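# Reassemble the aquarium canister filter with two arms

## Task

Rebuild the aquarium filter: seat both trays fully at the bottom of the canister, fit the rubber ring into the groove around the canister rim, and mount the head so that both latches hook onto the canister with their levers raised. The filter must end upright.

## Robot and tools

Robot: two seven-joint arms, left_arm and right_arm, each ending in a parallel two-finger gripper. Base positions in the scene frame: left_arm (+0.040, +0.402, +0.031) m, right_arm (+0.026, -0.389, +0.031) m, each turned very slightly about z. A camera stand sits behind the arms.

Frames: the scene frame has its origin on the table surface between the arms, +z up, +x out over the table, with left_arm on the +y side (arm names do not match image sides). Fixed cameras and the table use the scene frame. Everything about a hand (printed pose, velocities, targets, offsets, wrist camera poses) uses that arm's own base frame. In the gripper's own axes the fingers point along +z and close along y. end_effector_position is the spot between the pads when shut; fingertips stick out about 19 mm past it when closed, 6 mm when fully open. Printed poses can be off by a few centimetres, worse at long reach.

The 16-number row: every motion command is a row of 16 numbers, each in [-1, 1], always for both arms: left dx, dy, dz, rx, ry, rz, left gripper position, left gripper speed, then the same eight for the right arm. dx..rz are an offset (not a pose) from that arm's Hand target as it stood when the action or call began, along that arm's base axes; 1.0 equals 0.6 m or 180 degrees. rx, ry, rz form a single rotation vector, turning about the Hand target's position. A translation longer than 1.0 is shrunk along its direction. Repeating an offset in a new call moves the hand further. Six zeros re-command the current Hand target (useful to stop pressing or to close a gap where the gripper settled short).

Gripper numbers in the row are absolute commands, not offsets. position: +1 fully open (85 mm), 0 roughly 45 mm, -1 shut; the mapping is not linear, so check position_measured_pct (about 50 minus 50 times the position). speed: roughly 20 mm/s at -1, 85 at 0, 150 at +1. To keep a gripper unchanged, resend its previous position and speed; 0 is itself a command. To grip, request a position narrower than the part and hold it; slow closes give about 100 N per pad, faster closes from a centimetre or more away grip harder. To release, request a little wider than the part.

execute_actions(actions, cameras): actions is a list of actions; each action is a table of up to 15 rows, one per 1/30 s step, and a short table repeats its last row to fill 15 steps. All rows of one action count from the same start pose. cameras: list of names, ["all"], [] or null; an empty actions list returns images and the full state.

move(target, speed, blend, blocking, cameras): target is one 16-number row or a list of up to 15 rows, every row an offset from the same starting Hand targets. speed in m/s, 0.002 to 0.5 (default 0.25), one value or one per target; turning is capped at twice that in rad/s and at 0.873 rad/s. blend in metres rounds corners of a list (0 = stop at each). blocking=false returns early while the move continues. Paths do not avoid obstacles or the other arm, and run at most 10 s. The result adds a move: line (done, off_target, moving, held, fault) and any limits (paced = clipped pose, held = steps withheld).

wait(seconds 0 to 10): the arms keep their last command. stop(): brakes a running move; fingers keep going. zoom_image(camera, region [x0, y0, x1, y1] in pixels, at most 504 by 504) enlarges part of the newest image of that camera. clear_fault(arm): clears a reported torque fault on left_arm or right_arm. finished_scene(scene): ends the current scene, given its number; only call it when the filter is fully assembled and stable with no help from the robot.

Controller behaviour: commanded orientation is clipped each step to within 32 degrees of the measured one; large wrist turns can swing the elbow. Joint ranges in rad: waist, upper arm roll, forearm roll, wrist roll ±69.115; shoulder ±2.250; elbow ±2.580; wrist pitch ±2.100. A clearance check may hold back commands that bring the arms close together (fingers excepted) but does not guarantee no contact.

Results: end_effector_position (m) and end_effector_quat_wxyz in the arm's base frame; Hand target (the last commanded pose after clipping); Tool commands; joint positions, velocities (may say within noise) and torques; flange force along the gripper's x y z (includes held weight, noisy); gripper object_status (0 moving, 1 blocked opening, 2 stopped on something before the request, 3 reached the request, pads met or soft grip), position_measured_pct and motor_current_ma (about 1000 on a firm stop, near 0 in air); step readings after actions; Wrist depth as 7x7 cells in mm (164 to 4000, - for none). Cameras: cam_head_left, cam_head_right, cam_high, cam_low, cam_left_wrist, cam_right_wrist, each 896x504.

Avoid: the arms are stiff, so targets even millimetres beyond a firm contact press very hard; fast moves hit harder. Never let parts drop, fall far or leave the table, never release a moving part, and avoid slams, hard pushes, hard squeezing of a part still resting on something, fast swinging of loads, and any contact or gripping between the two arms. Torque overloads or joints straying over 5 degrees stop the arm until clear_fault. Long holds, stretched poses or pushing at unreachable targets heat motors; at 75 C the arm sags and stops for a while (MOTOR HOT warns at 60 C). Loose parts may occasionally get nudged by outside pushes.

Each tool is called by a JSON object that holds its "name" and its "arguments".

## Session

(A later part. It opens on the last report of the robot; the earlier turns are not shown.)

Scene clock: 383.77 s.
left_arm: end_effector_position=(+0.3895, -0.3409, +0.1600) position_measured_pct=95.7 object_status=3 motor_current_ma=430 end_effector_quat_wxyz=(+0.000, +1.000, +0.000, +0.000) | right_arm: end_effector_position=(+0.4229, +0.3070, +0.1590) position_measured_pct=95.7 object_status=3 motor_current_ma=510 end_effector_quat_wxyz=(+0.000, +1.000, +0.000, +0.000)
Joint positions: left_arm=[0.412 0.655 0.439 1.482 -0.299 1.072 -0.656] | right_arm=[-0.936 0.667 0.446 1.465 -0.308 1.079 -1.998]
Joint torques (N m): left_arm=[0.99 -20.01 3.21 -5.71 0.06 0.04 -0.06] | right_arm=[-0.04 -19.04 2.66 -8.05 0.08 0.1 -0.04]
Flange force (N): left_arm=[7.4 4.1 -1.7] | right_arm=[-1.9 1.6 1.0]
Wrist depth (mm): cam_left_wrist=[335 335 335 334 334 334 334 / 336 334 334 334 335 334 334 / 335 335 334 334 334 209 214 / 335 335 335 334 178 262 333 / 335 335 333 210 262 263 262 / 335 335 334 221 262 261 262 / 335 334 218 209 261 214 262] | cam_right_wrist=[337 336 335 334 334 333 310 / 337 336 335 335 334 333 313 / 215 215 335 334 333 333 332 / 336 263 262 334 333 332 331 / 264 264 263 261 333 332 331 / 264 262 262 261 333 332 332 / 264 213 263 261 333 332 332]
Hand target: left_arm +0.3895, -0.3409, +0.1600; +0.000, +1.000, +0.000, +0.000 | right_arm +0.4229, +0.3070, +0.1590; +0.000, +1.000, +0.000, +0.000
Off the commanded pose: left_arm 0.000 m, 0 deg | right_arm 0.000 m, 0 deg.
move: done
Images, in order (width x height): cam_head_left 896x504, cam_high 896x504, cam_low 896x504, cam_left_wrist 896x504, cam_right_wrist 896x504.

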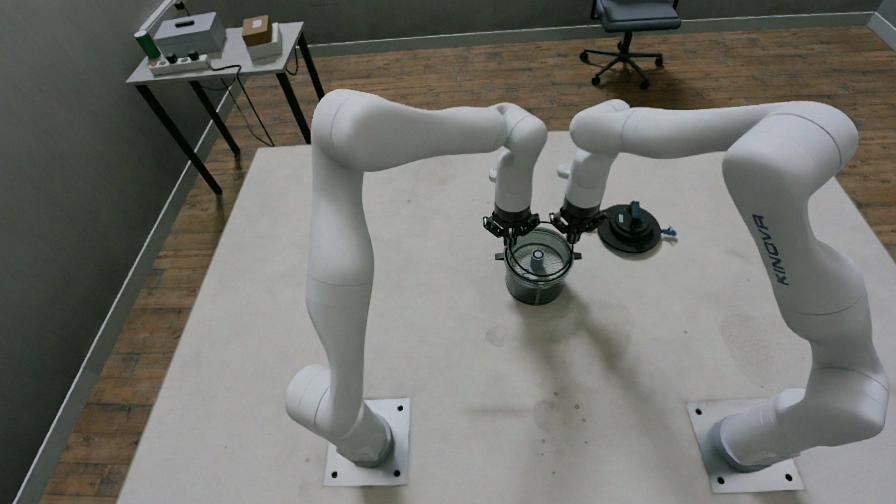

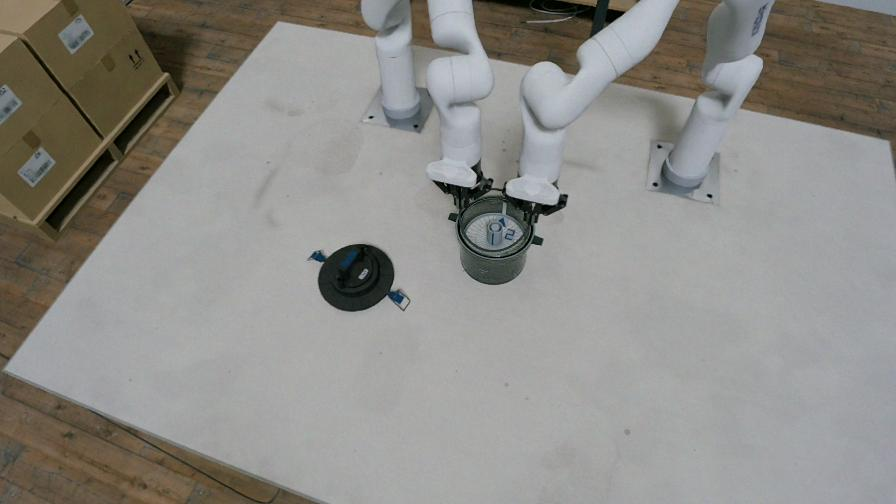

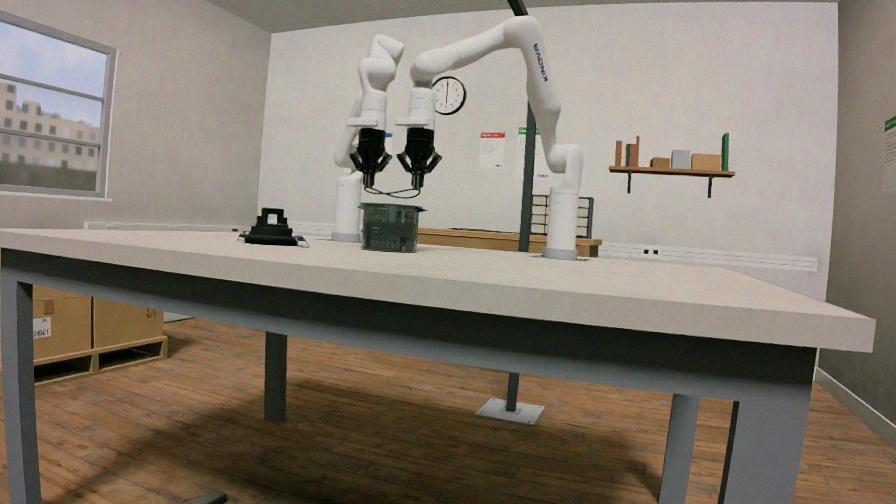

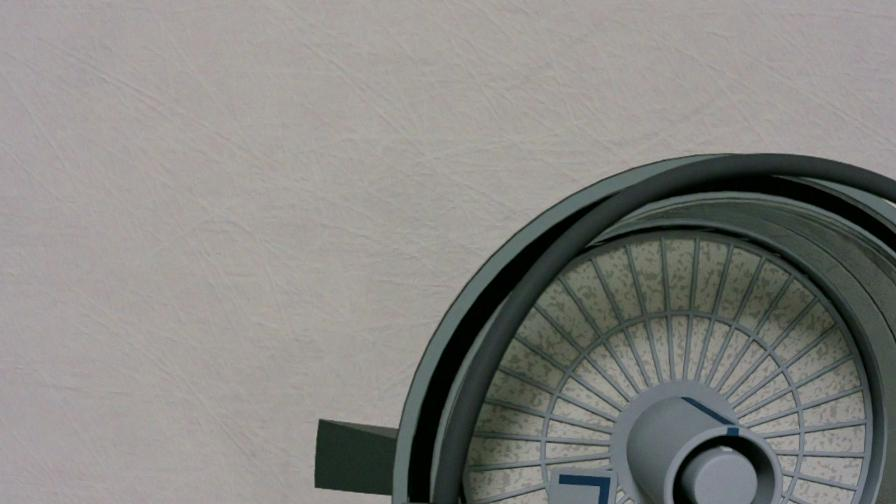

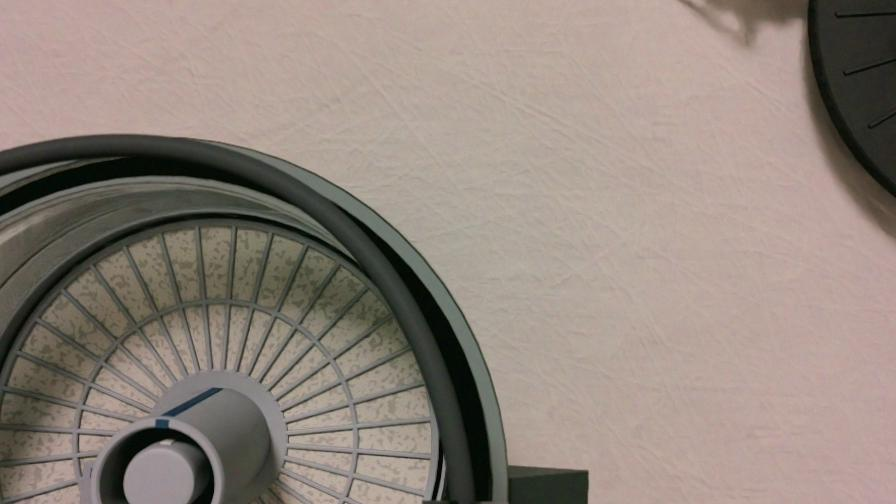

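{"name": "move", "arguments": {"target": [[0.0008,0.0025,-0.0417,0,0,0,-0.92,-1, 0.0008,-0.0025,-0.0417,0,0,0,-0.92,-1],[0.0008,0.005,-0.0633,0,0,0,-0.92,-1, 0.0008,-0.005,-0.0633,0,0,0,-0.92,-1]], "speed": [0.05,0.03], "cameras": ["cam_left_wrist","cam_right_wrist","cam_low","cam_head_left","cam_head_right"]}}

{"name": "zoom_image", "arguments": {"camera": "cam_head_left", "region": [490, 210, 590, 300]}}

{"name": "zoom_image", "arguments": {"camera": "cam_head_right", "region": [490, 210, 590, 300]}}

{"name": "zoom_image", "arguments": {"camera": "cam_low", "region": [330, 140, 450, 260]}}

Scene clock: 411.73 s.
left_arm: end_effector_position=(+0.3900, -0.3379, +0.1220) position_measured_pct=95.7 object_status=3 motor_current_ma=430 end_effector_quat_wxyz=(+0.000, +1.000, +0.000, +0.000) | right_arm: end_effector_position=(+0.4234, +0.3040, +0.1211) position_measured_pct=95.7 object_status=3 motor_current_ma=510 end_effector_quat_wxyz=(+0.000, +1.000, +0.000, +0.000)
Joint positions: left_arm=[0.416 0.7 0.419 1.536 -0.322 0.975 -0.641] | right_arm=[-0.922 0.712 0.427 1.518 -0.331 0.983 -1.973]
Joint torques (N m): left_arm=[0.94 -20.43 3.3 -5.33 0.07 0.16 -0.06] | right_arm=[0.31 -19.48 2.77 -7.9 0.08 0.2 -0.15]
Flange force (N): left_arm=[7.0 3.8 -0.4] | right_arm=[-3.4 2.1 1.6]
Wrist depth (mm): cam_left_wrist=[298 297 297 297 297 297 295 / 297 298 297 297 296 296 296 / 297 297 297 297 297 172 171 / 298 297 297 296 172 225 224 / 297 297 297 252 225 224 224 / 298 297 296 176 225 224 225 / 297 296 296 224 224 202 185] | cam_right_wrist=[299 298 297 296 296 295 295 / 298 298 297 296 296 295 294 / 172 172 297 297 296 295 294 / 226 226 176 296 295 295 294 / 226 225 225 171 295 295 294 / 226 225 225 224 295 295 294 / 183 204 225 225 295 294 294]
Hand target: left_arm +0.3900, -0.3379, +0.1220; +0.000, +1.000, +0.000, +0.000 | right_arm +0.4234, +0.3040, +0.1211; +0.000, +1.000, +0.000, +0.000
Off the commanded pose: left_arm 0.000 m, 0 deg | right_arm 0.000 m, 0 deg.
move: done
Images, in order (width x height): cam_head_left 896x504, cam_head_right 896x504, cam_low 896x504, cam_left_wrist 896x504, cam_right_wrist 896x504.

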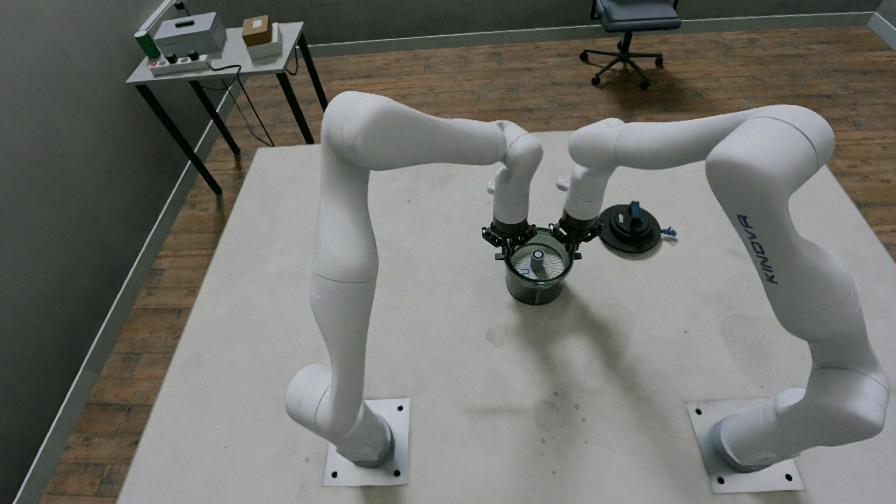

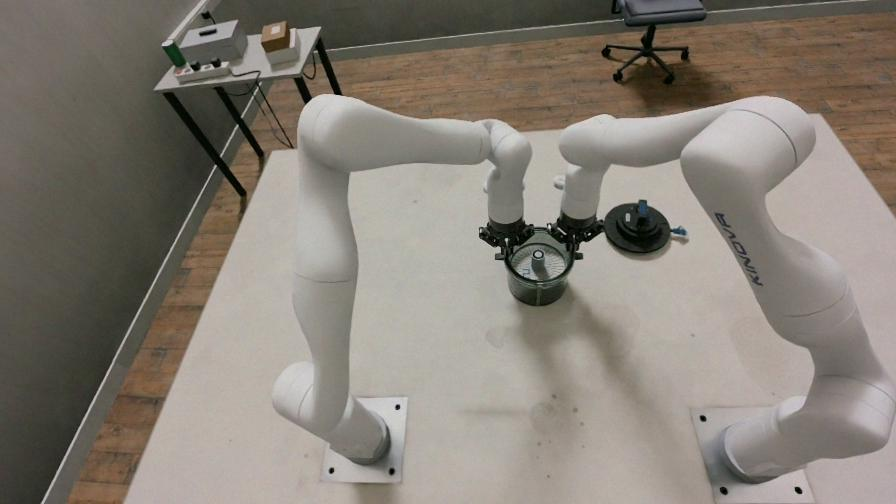

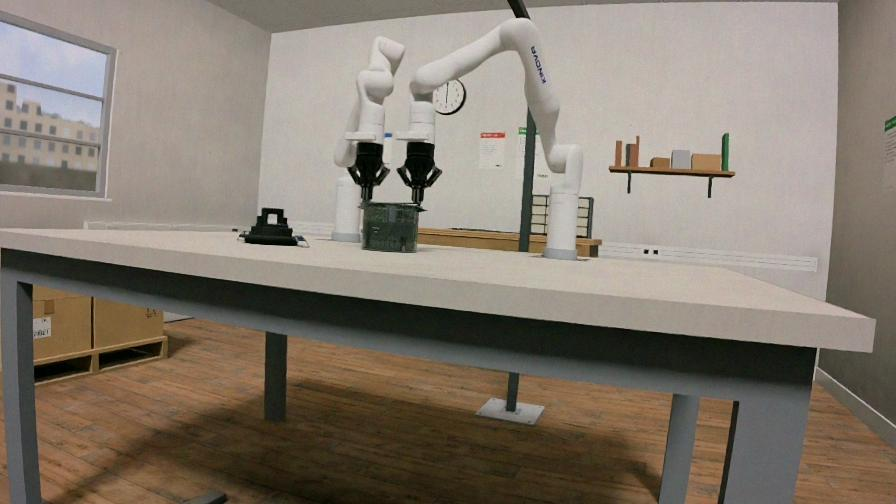

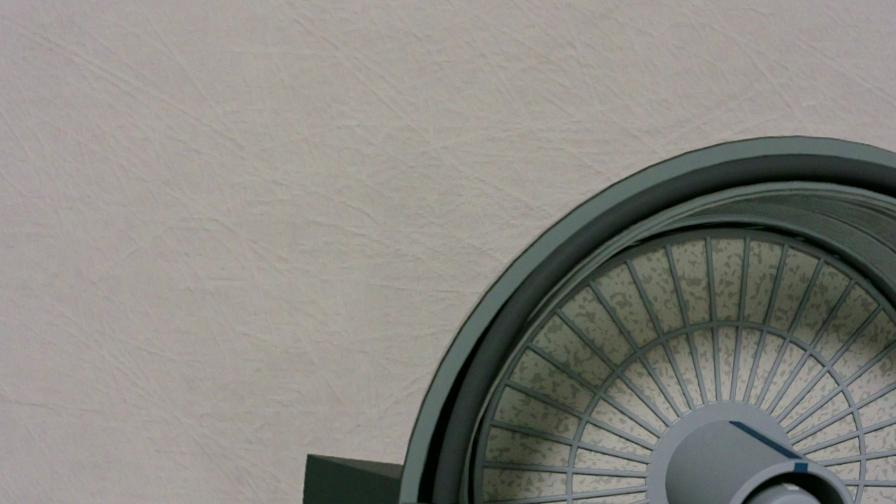

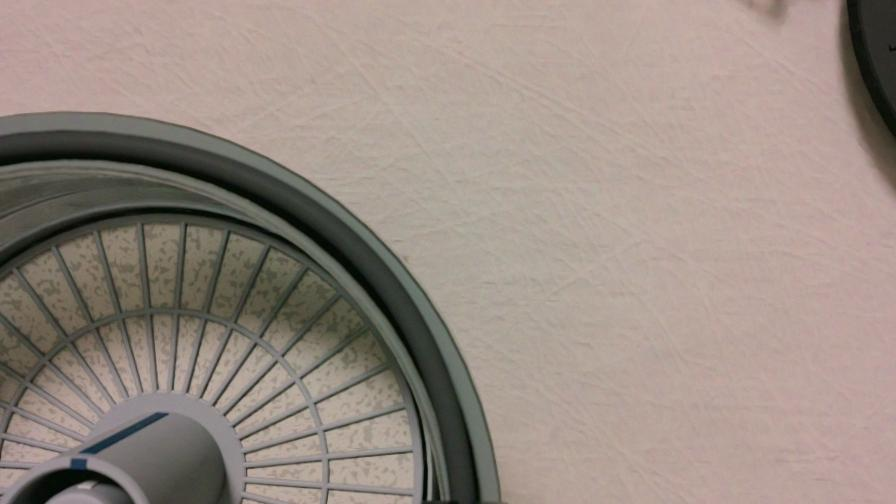

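Scaled by 5.040 from the camera's 896x504 image, which has a finer 1280x720 frame.

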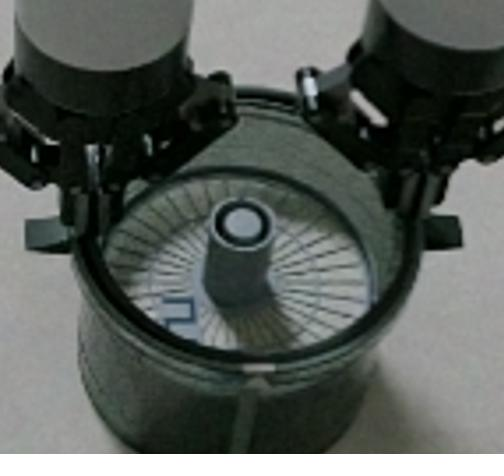

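Scaled by 5.040 from the camera's 896x504 image, which has a finer 1280x720 frame.

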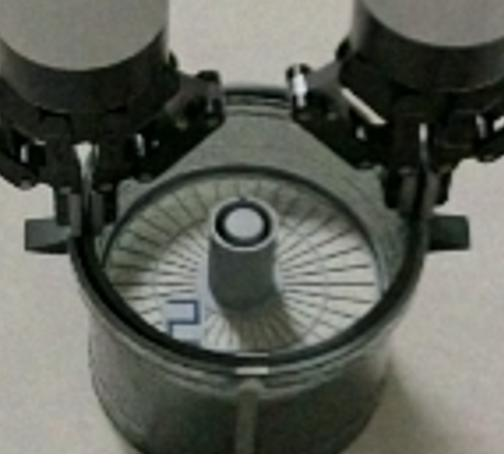

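Scaled by 4.200 from the camera's 896x504 image, which has a finer 1280x720 frame.

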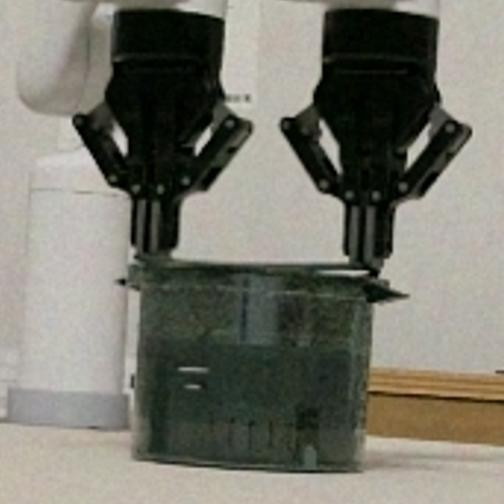

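{"name": "move", "arguments": {"target": [0,0.0022,-0.0125,0,0,0,-0.92,-1,0,-0.0022,-0.0122,0,0,0,-0.92,-1], "speed": 0.02, "cameras": ["cam_left_wrist","cam_right_wrist"]}}

Scene clock: 447.83 s.
left_arm: end_effector_position=(+0.3901, -0.3364, +0.1146) position_measured_pct=95.7 object_status=3 motor_current_ma=430 end_effector_quat_wxyz=(+0.000, +1.000, +0.000, +0.000) | right_arm: end_effector_position=(+0.4234, +0.3027, +0.1140) position_measured_pct=95.7 object_status=3 motor_current_ma=510 end_effector_quat_wxyz=(+0.000, +1.000, +0.000, +0.000)
Joint positions: left_arm=[0.416 0.709 0.415 1.548 -0.327 0.955 -0.639] | right_arm=[-0.918 0.721 0.422 1.529 -0.336 0.964 -1.966]
Joint torques (N m): left_arm=[7.48 3.63 5.63 -0.53 2.48 -6.56 0] | right_arm=[1.92 5.08 -0.31 -3.09 -0.32 -6.01 -0.05]
Flange force (N): left_arm=[1.9 -17.6 -54.3] | right_arm=[-19.4 9.4 -54.9]
Wrist depth (mm): cam_left_wrist=[292 291 292 291 292 291 290 / 292 292 292 291 291 290 290 / 292 291 290 290 290 166 290 / 291 291 291 291 166 218 219 / 291 291 290 290 219 219 218 / 291 291 291 166 219 218 218 / 291 290 291 170 218 203 188] | cam_right_wrist=[293 293 292 291 290 290 289 / 293 292 292 291 290 289 289 / 219 219 292 291 290 289 288 / 221 220 - 290 290 289 288 / 220 220 219 290 290 289 288 / 220 219 219 166 290 289 288 / 187 207 219 219 289 288 288]
Hand target: left_arm +0.3900, -0.3365, +0.1145; +0.000, +1.000, +0.000, +0.000 | right_arm +0.4234, +0.3026, +0.1137; +0.000, +1.000, +0.000, +0.000
Off the commanded pose: left_arm 0.000 m, 0 deg | right_arm 0.000 m, 0 deg.
move: done
Images, in order (width x height): cam_left_wrist 896x504, cam_right_wrist 896x504.

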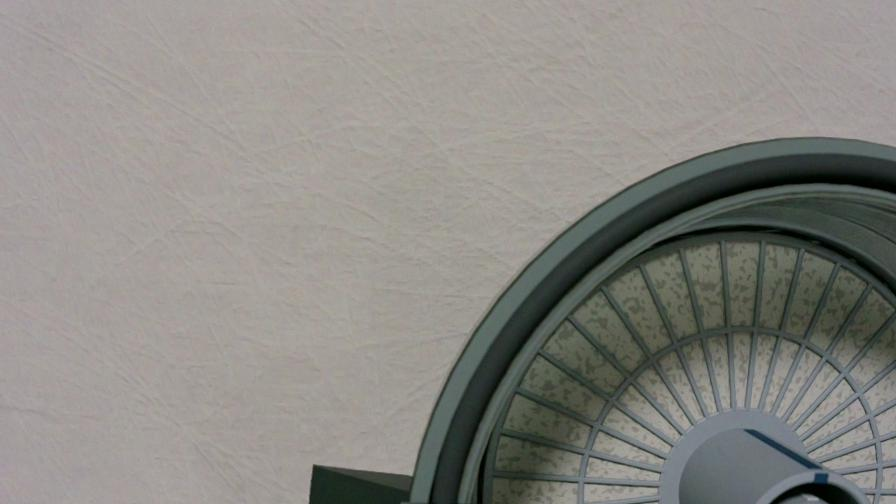

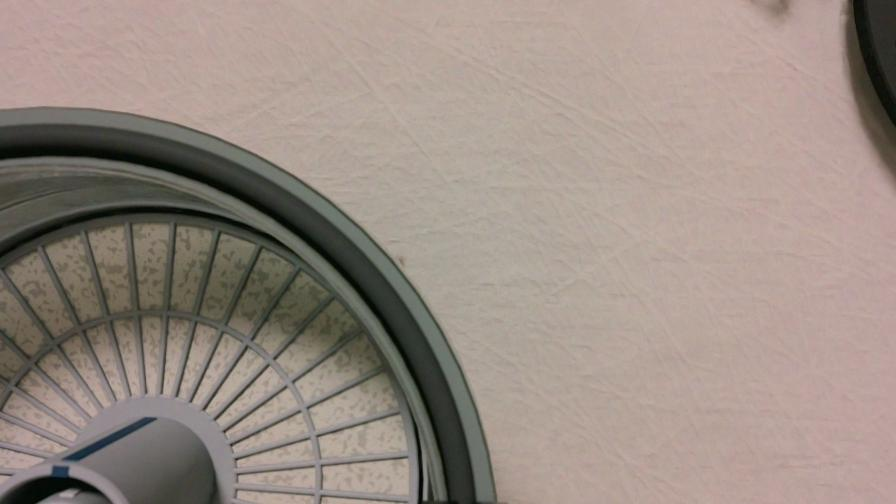

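{"name": "move", "arguments": {"target": [[0,0,0.0015,0,0,0,-0.92,-1,0,0,0.0015,0,0,0,-0.92,-1],[0,0,0.0015,0,0,0,-0.6,-1,0,0,0.0015,0,0,0,-0.6,-1],[0,0,0.06,0,0,0,-0.6,-1,0,0,0.06,0,0,0,-0.6,-1],[0,0.1,0.2,0,0,0,-0.6,-1,0,0,0.2,0,0,0,-0.6,-1]], "speed": [0.02,0.02,0.03,0.15], "cameras": ["cam_left_wrist","cam_right_wrist"]}}

Scene clock: 458.70 s.
left_arm: end_effector_position=(+0.3900, -0.2766, +0.2345) position_measured_pct=80.1 object_status=3 motor_current_ma=0 end_effector_quat_wxyz=(+0.000, +1.000, +0.000, +0.000) | right_arm: end_effector_position=(+0.4234, +0.3027, +0.2337) position_measured_pct=80.1 object_status=3 motor_current_ma=0 end_effector_quat_wxyz=(+0.000, +1.000, +0.000, +0.000)
Joint positions: left_arm=[0.263 0.489 0.471 1.506 -0.23 1.203 -0.801] | right_arm=[-0.941 0.588 0.475 1.347 -0.269 1.27 -2.025]
Joint torques (N m): left_arm=[0.86 -17.5 2.74 -6.47 0.02 -0.17 -0.15] | right_arm=[0.39 -18.58 2.45 -9.13 0.12 0.43 -0.08]
Flange force (N): left_arm=[7.1 3.2 -3.3] | right_arm=[-4.1 2.2 3.1]
Wrist depth (mm): cam_left_wrist=[410 410 410 408 409 408 406 / 409 410 408 409 408 408 408 / 410 409 409 409 408 409 407 / 410 410 409 410 408 335 337 / 410 408 407 408 407 337 336 / 410 410 407 409 291 336 307 / 408 407 409 408 407 335 335] | cam_right_wrist=[411 411 410 409 408 389 376 / 411 410 410 408 408 406 381 / 411 411 409 408 407 406 383 / 290 338 337 409 407 407 405 / 338 338 337 337 408 407 405 / 339 317 336 336 407 406 405 / 339 337 338 336 407 406 405]
Hand target: left_arm +0.3900, -0.2765, +0.2345; +0.000, +1.000, +0.000, +0.000 | right_arm +0.4234, +0.3026, +0.2337; +0.000, +1.000, +0.000, +0.000
Off the commanded pose: left_arm 0.000 m, 0 deg | right_arm 0.000 m, 0 deg.
move: done
Images, in order (width x height): cam_left_wrist 896x504, cam_right_wrist 896x504.

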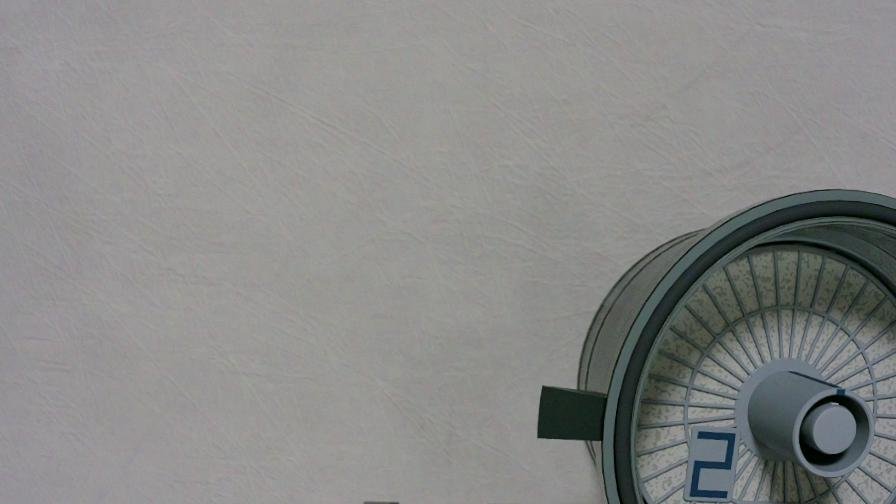

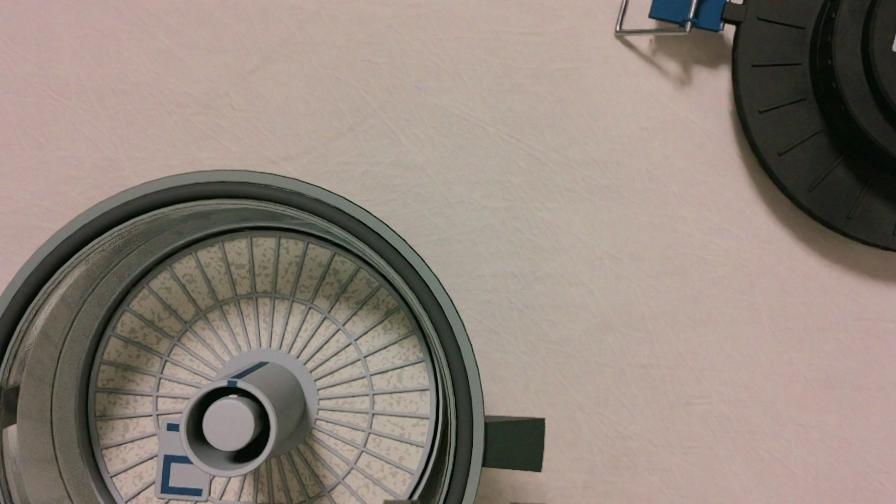

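{"name": "move", "arguments": {"target": [0,0.25,0,0,0,0,-1,0,-0.1,0.1267,0.187,0,0,0,-0.6,-1], "speed": 0.2, "cameras": ["cam_right_wrist"]}}

{"name": "zoom_image", "arguments": {"camera": "cam_right_wrist", "region": [230, 30, 690, 490]}}

Scene clock: 466.07 s.
left_arm: end_effector_position=(+0.3900, -0.1266, +0.2345) position_measured_pct=98.7 object_status=3 motor_current_ma=990 end_effector_quat_wxyz=(+0.000, +1.000, +0.000, +0.000) | right_arm: end_effector_position=(+0.3634, +0.3787, +0.3459) position_measured_pct=80.1 object_status=3 motor_current_ma=0 end_effector_quat_wxyz=(+0.000, +1.000, +0.000, +0.000)
Joint positions: left_arm=[-0.075 0.328 0.439 1.735 -0.154 1.113 -1.159] | right_arm=[-1.093 0.551 0.482 1.036 -0.245 1.605 -2.253]
Joint torques (N m): left_arm=[1.02 -14.27 2.04 -6.22 0.07 -0.1 0.01] | right_arm=[0.44 -18.69 2.13 -9.65 0.15 0.4 -0.12]
Flange force (N): left_arm=[7.0 -0.3 -3.4] | right_arm=[-4.1 3.5 4.8]
Wrist depth (mm): cam_left_wrist=[410 410 409 410 409 408 409 / 410 410 410 410 409 409 408 / 411 409 409 408 410 410 409 / 410 410 410 410 409 408 408 / 411 410 408 409 409 409 408 / 408 410 409 410 409 409 408 / 409 410 410 409 407 408 407] | cam_right_wrist=[524 523 522 521 518 518 496 / 523 522 521 448 519 518 517 / 524 522 449 449 447 518 516 / 525 522 450 448 447 518 517 / 523 522 449 448 448 517 517 / 523 521 520 447 518 518 516 / 523 521 520 520 518 516 515]
Hand target: left_arm +0.3900, -0.1265, +0.2345; +0.000, +1.000, +0.000, +0.000 | right_arm +0.3634, +0.3787, +0.3459; +0.000, +1.000, +0.000, +0.000
Off the commanded pose: left_arm 0.000 m, 0 deg | right_arm 0.000 m, 0 deg.
move: done
Images, in order (width x height): cam_right_wrist 896x504.

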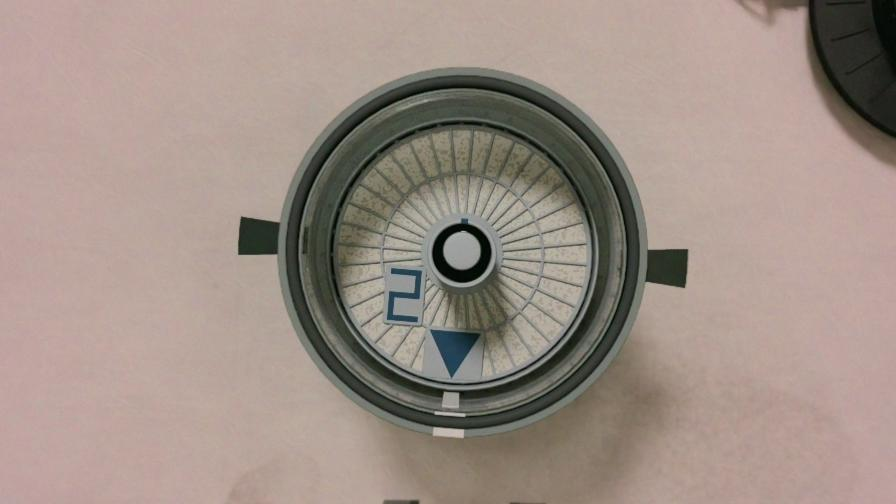

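Scaled by 1.096 from the camera's 896x504 image, which has a finer 1280x720 frame.

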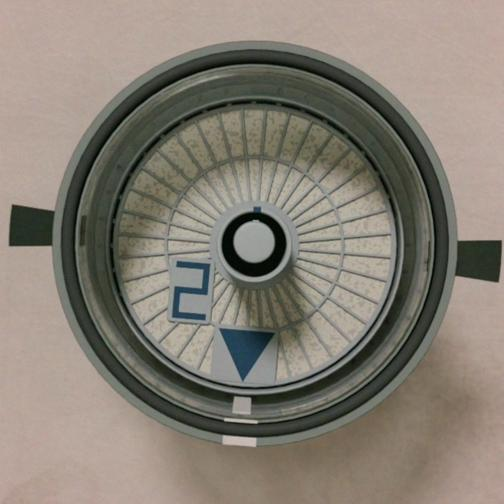

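{"name": "zoom_image", "arguments": {"camera": "cam_right_wrist", "region": [270, 60, 470, 260]}}

{"name": "zoom_image", "arguments": {"camera": "cam_right_wrist", "region": [460, 60, 660, 260]}}

{"name": "zoom_image", "arguments": {"camera": "cam_right_wrist", "region": [270, 250, 470, 450]}}

{"name": "zoom_image", "arguments": {"camera": "cam_right_wrist", "region": [460, 250, 660, 450]}}

Scaled by 2.520 from the camera's 896x504 image, which has a finer 1280x720 frame.

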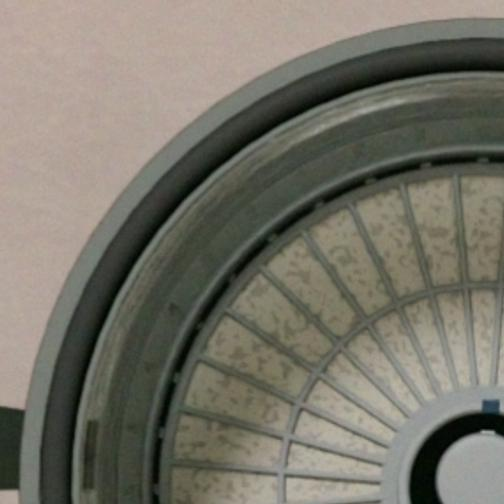

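Scaled by 2.520 from the camera's 896x504 image, which has a finer 1280x720 frame.

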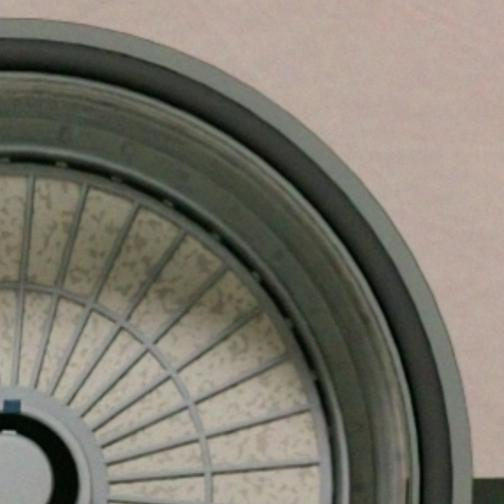

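Scaled by 2.520 from the camera's 896x504 image, which has a finer 1280x720 frame.

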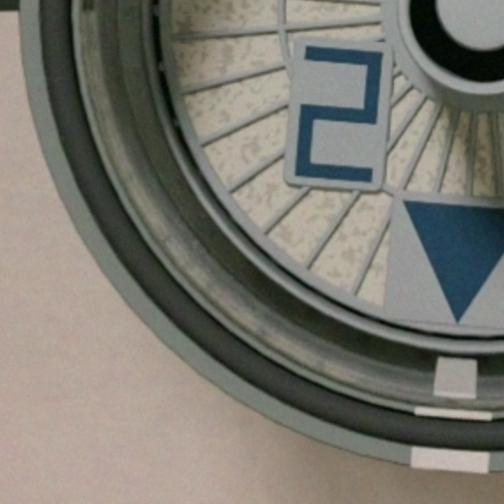

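Scaled by 2.520 from the camera's 896x504 image, which has a finer 1280x720 frame.

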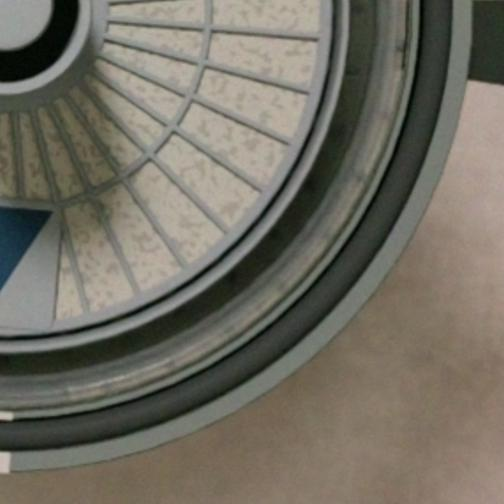

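{"name": "move", "arguments": {"target": [0,0,0,0,0,0,-1,0,0.2607,-0.4288,-0.079,0,0,-0.0833,1,0], "speed": 0.25, "cameras": ["cam_right_wrist"]}}

Scene clock: 483.00 s.
left_arm: end_effector_position=(+0.3900, -0.1265, +0.2345) position_measured_pct=98.7 object_status=3 motor_current_ma=990 end_effector_quat_wxyz=(+0.000, +1.000, +0.000, +0.000) | right_arm: end_effector_position=(+0.5198, +0.1214, +0.2985) position_measured_pct=0.0 object_status=3 motor_current_ma=0 end_effector_quat_wxyz=(+0.000, +0.991, -0.130, +0.000)
Joint positions: left_arm=[-0.075 0.328 0.439 1.735 -0.154 1.113 -1.159] | right_arm=[-0.57 0.599 0.576 1.14 -0.313 1.486 -1.883]
Joint torques (N m): left_arm=[0.94 -14.26 2 -6.25 0.08 -0.07 -0.03] | right_arm=[0.25 -18.96 2.8 -9.61 0.14 0.23 -0.05]
Flange force (N): left_arm=[6.9 0.0 -3.2] | right_arm=[-4.9 2.2 4.0]
Wrist depth (mm): cam_left_wrist=[409 410 410 410 409 408 410 / 409 411 410 408 410 409 409 / 410 409 409 409 409 410 410 / 412 410 410 409 409 409 406 / 410 410 409 409 410 409 408 / 409 410 409 408 409 407 408 / 408 408 409 408 410 409 408] | cam_right_wrist=[477 475 475 473 473 471 469 / 477 477 473 452 470 471 470 / 476 475 476 419 449 471 470 / 475 477 454 420 419 470 470 / 476 475 474 419 449 471 470 / 476 475 474 449 471 470 469 / 475 474 474 471 471 470 469]
Hand target: left_arm +0.3900, -0.1265, +0.2345; +0.000, +1.000, +0.000, +0.000 | right_arm +0.5198, +0.1214, +0.2985; +0.000, +0.991, -0.130, +0.000
Off the commanded pose: left_arm 0.000 m, 0 deg | right_arm 0.000 m, 0 deg.
move: done
Images, in order (width x height): cam_right_wrist 896x504.

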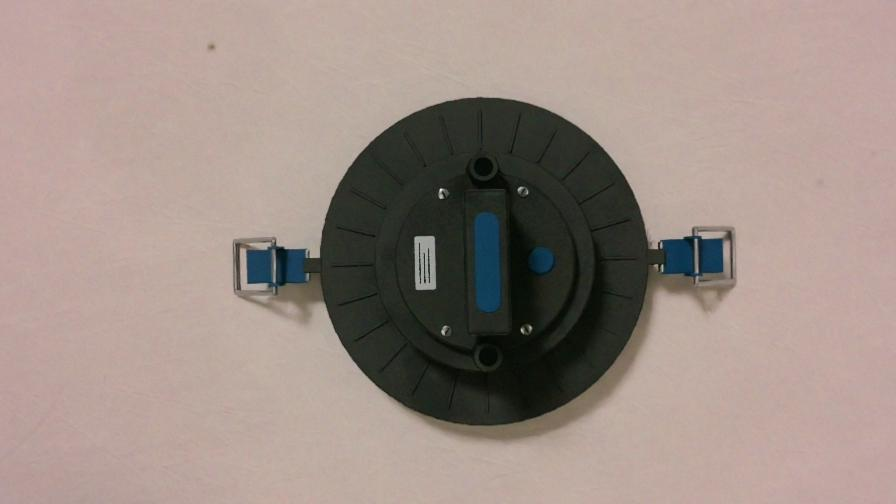

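{"name": "zoom_image", "arguments": {"camera": "cam_right_wrist", "region": [225, 200, 485, 320]}}

{"name": "zoom_image", "arguments": {"camera": "cam_right_wrist", "region": [485, 200, 745, 320]}}

{"name": "zoom_image", "arguments": {"camera": "cam_right_wrist", "region": [390, 140, 590, 390]}}

Scaled by 1.938 from the camera's 896x504 image, which has a finer 1280x720 frame.

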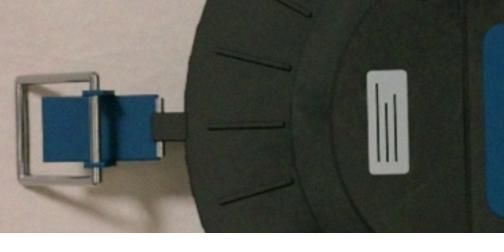

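Scaled by 1.938 from the camera's 896x504 image, which has a finer 1280x720 frame.

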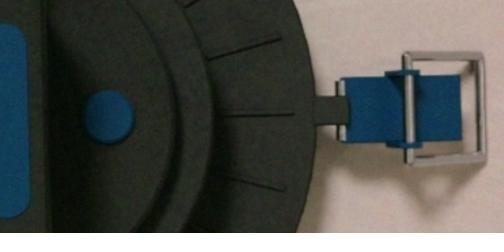

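Scaled by 2.016 from the camera's 896x504 image, which has a finer 1280x720 frame.

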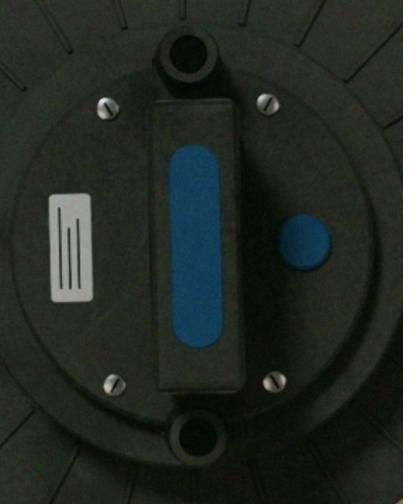

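{"name": "move", "arguments": {"target": [0,0,0,0,0,0,-1,0,0.0833,-0.0413,-0.2473,0,0,0.0081,0.1,0], "speed": 0.2, "cameras": ["cam_right_wrist"]}}

Scene clock: 522.37 s.
left_arm: end_effector_position=(+0.3900, -0.1265, +0.2345) position_measured_pct=98.7 object_status=3 motor_current_ma=990 end_effector_quat_wxyz=(+0.000, +1.000, +0.000, +0.000) | right_arm: end_effector_position=(+0.5698, +0.0966, +0.1502) position_measured_pct=45.0 object_status=3 motor_current_ma=0 end_effector_quat_wxyz=(+0.000, +0.993, -0.118, +0.000)
Joint positions: left_arm=[-0.075 0.328 0.439 1.735 -0.154 1.113 -1.159] | right_arm=[-0.466 0.811 0.515 1.242 -0.395 1.186 -1.746]
Joint torques (N m): left_arm=[0.94 -14.24 2 -6.24 0.07 -0.11 -0.03] | right_arm=[0.32 -21.71 3.34 -8.24 0.12 0.14 -0.05]
Flange force (N): left_arm=[6.9 0.0 -3.3] | right_arm=[-3.0 0.7 1.4]
Wrist depth (mm): cam_left_wrist=[410 410 410 409 410 408 409 / 410 410 408 410 409 408 409 / 410 409 410 409 409 410 408 / 409 409 409 409 409 409 408 / 409 409 409 408 409 410 409 / 409 409 410 410 409 408 408 / 410 410 409 409 408 408 408] | cam_right_wrist=[327 327 325 325 325 323 322 / 327 327 325 325 324 323 322 / 327 327 326 325 324 323 322 / 327 326 303 303 302 323 322 / 326 326 303 270 278 323 322 / 327 305 279 229 271 302 322 / 326 326 279 228 270 303 322]
Hand target: left_arm +0.3900, -0.1265, +0.2345; +0.000, +1.000, +0.000, +0.000 | right_arm +0.5698, +0.0966, +0.1501; +0.000, +0.993, -0.118, +0.000
Off the commanded pose: left_arm 0.000 m, 0 deg | right_arm 0.000 m, 0 deg.
move: done
Images, in order (width x height): cam_right_wrist 896x504.

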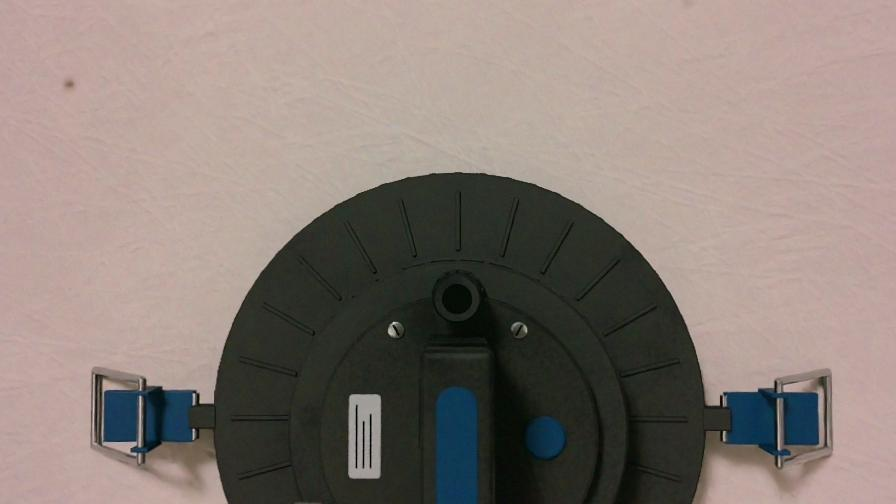

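{"name": "move", "arguments": {"target": [0,0,0,0,0,0,-1,0,0.0009,0.0037,-0.1083,0,0,0,0.1,0], "speed": 0.1, "cameras": ["cam_right_wrist"]}}

Scene clock: 544.77 s.
left_arm: end_effector_position=(+0.3900, -0.1265, +0.2345) position_measured_pct=98.7 object_status=3 motor_current_ma=990 end_effector_quat_wxyz=(+0.000, +1.000, +0.000, +0.000) | right_arm: end_effector_position=(+0.5703, +0.0988, +0.0852) position_measured_pct=45.0 object_status=3 motor_current_ma=0 end_effector_quat_wxyz=(+0.000, +0.993, -0.118, +0.000)
Joint positions: left_arm=[-0.075 0.328 0.439 1.735 -0.154 1.113 -1.159] | right_arm=[-0.46 0.889 0.484 1.312 -0.431 1.044 -1.719]
Joint torques (N m): left_arm=[0.94 -14.31 1.99 -6.24 0.07 -0.11 -0.04] | right_arm=[0.38 -22.01 3.48 -7.83 0.03 0.22 -0.06]
Flange force (N): left_arm=[7.1 0.1 -3.3] | right_arm=[-4.5 1.3 1.1]
Wrist depth (mm): cam_left_wrist=[409 410 410 410 410 409 410 / 409 410 410 410 410 408 409 / 409 410 409 409 409 408 407 / 411 409 408 408 409 408 409 / 409 409 409 409 408 409 409 / 410 410 410 409 409 408 408 / 408 410 409 409 409 408 407] | cam_right_wrist=[262 262 261 260 260 259 259 / 262 262 261 260 260 259 258 / 262 262 261 238 238 259 258 / 262 261 239 238 237 258 258 / 262 261 218 206 213 237 258 / 262 239 206 170 205 236 258 / 242 239 207 - 205 237 238]
Hand target: left_arm +0.3900, -0.1265, +0.2345; +0.000, +1.000, +0.000, +0.000 | right_arm +0.5703, +0.0988, +0.0852; +0.000, +0.993, -0.118, +0.000
Off the commanded pose: left_arm 0.000 m, 0 deg | right_arm 0.000 m, 0 deg.
move: done
Images, in order (width x height): cam_right_wrist 896x504.

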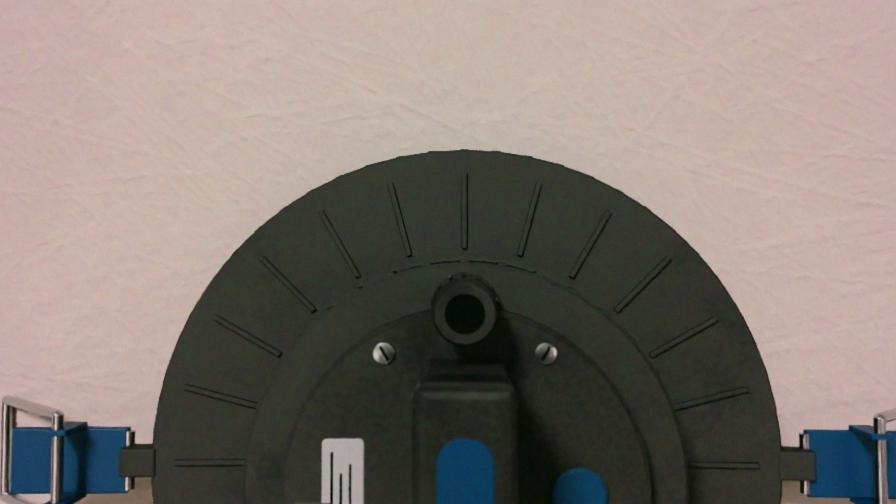

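{"name": "move", "arguments": {"target": [[0,0,0,0,0,0,-1,0,0,0,-0.0413,0,0,0,0.1,0],[0,0,0,0,0,0,-1,0,0,0,-0.0413,0,0,0,-0.8,-1]], "speed": 0.06, "cameras": ["cam_right_wrist"]}}

Scene clock: 555.33 s.
left_arm: end_effector_position=(+0.3900, -0.1265, +0.2345) position_measured_pct=98.7 object_status=3 motor_current_ma=990 end_effector_quat_wxyz=(+0.000, +1.000, +0.000, +0.000) | right_arm: end_effector_position=(+0.5703, +0.0988, +0.0604) position_measured_pct=77.9 object_status=0 motor_current_ma=1000 end_effector_quat_wxyz=(+0.000, +0.993, -0.118, +0.000)
Joint positions: left_arm=[-0.075 0.328 0.439 1.735 -0.154 1.113 -1.159] | right_arm=[-0.455 0.922 0.47 1.331 -0.446 0.992 -1.708]
Joint torques (N m): left_arm=[0.96 -14.27 1.99 -6.24 0.08 -0.09 -0.05] | right_arm=[-0.02 -18.99 2.38 -7.46 -0.58 -0.9 -0.32]
Flange force (N): left_arm=[7.0 0.0 -3.2] | right_arm=[-6.7 3.5 -6.7]
Wrist depth (mm): cam_left_wrist=[409 409 410 408 409 410 409 / 409 410 411 410 409 410 410 / 409 410 410 411 409 409 409 / 409 408 409 409 409 407 408 / 410 410 410 409 407 408 409 / 409 410 410 409 408 408 409 / 409 409 409 408 408 407 408] | cam_right_wrist=[238 237 236 235 235 235 234 / 237 237 236 235 235 234 234 / 237 237 214 214 213 234 234 / 237 236 214 213 213 213 233 / 237 214 190 182 189 212 233 / 237 214 182 181 181 212 233 / 217 213 182 - 181 189 214]
Hand target: left_arm +0.3900, -0.1265, +0.2345; +0.000, +1.000, +0.000, +0.000 | right_arm +0.5703, +0.0988, +0.0604; +0.000, +0.993, -0.118, +0.000
Off the commanded pose: left_arm 0.000 m, 0 deg | right_arm 0.000 m, 0 deg.
move: done
Images, in order (width x height): cam_right_wrist 896x504.

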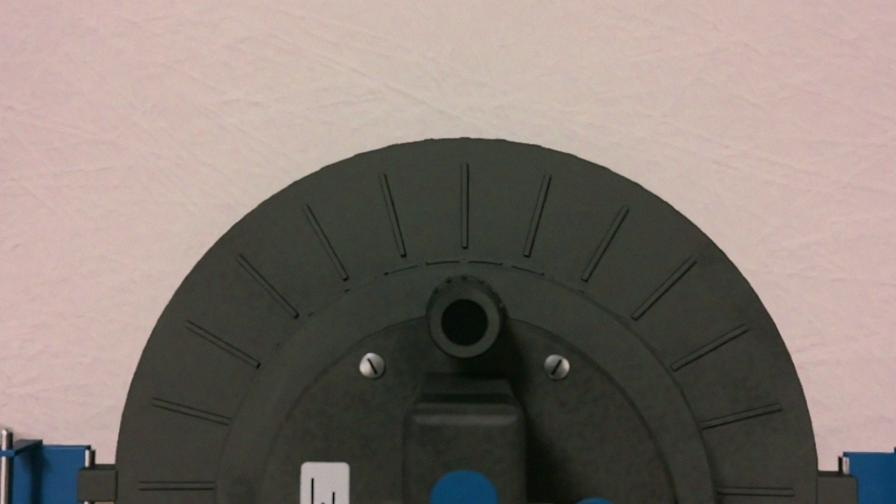

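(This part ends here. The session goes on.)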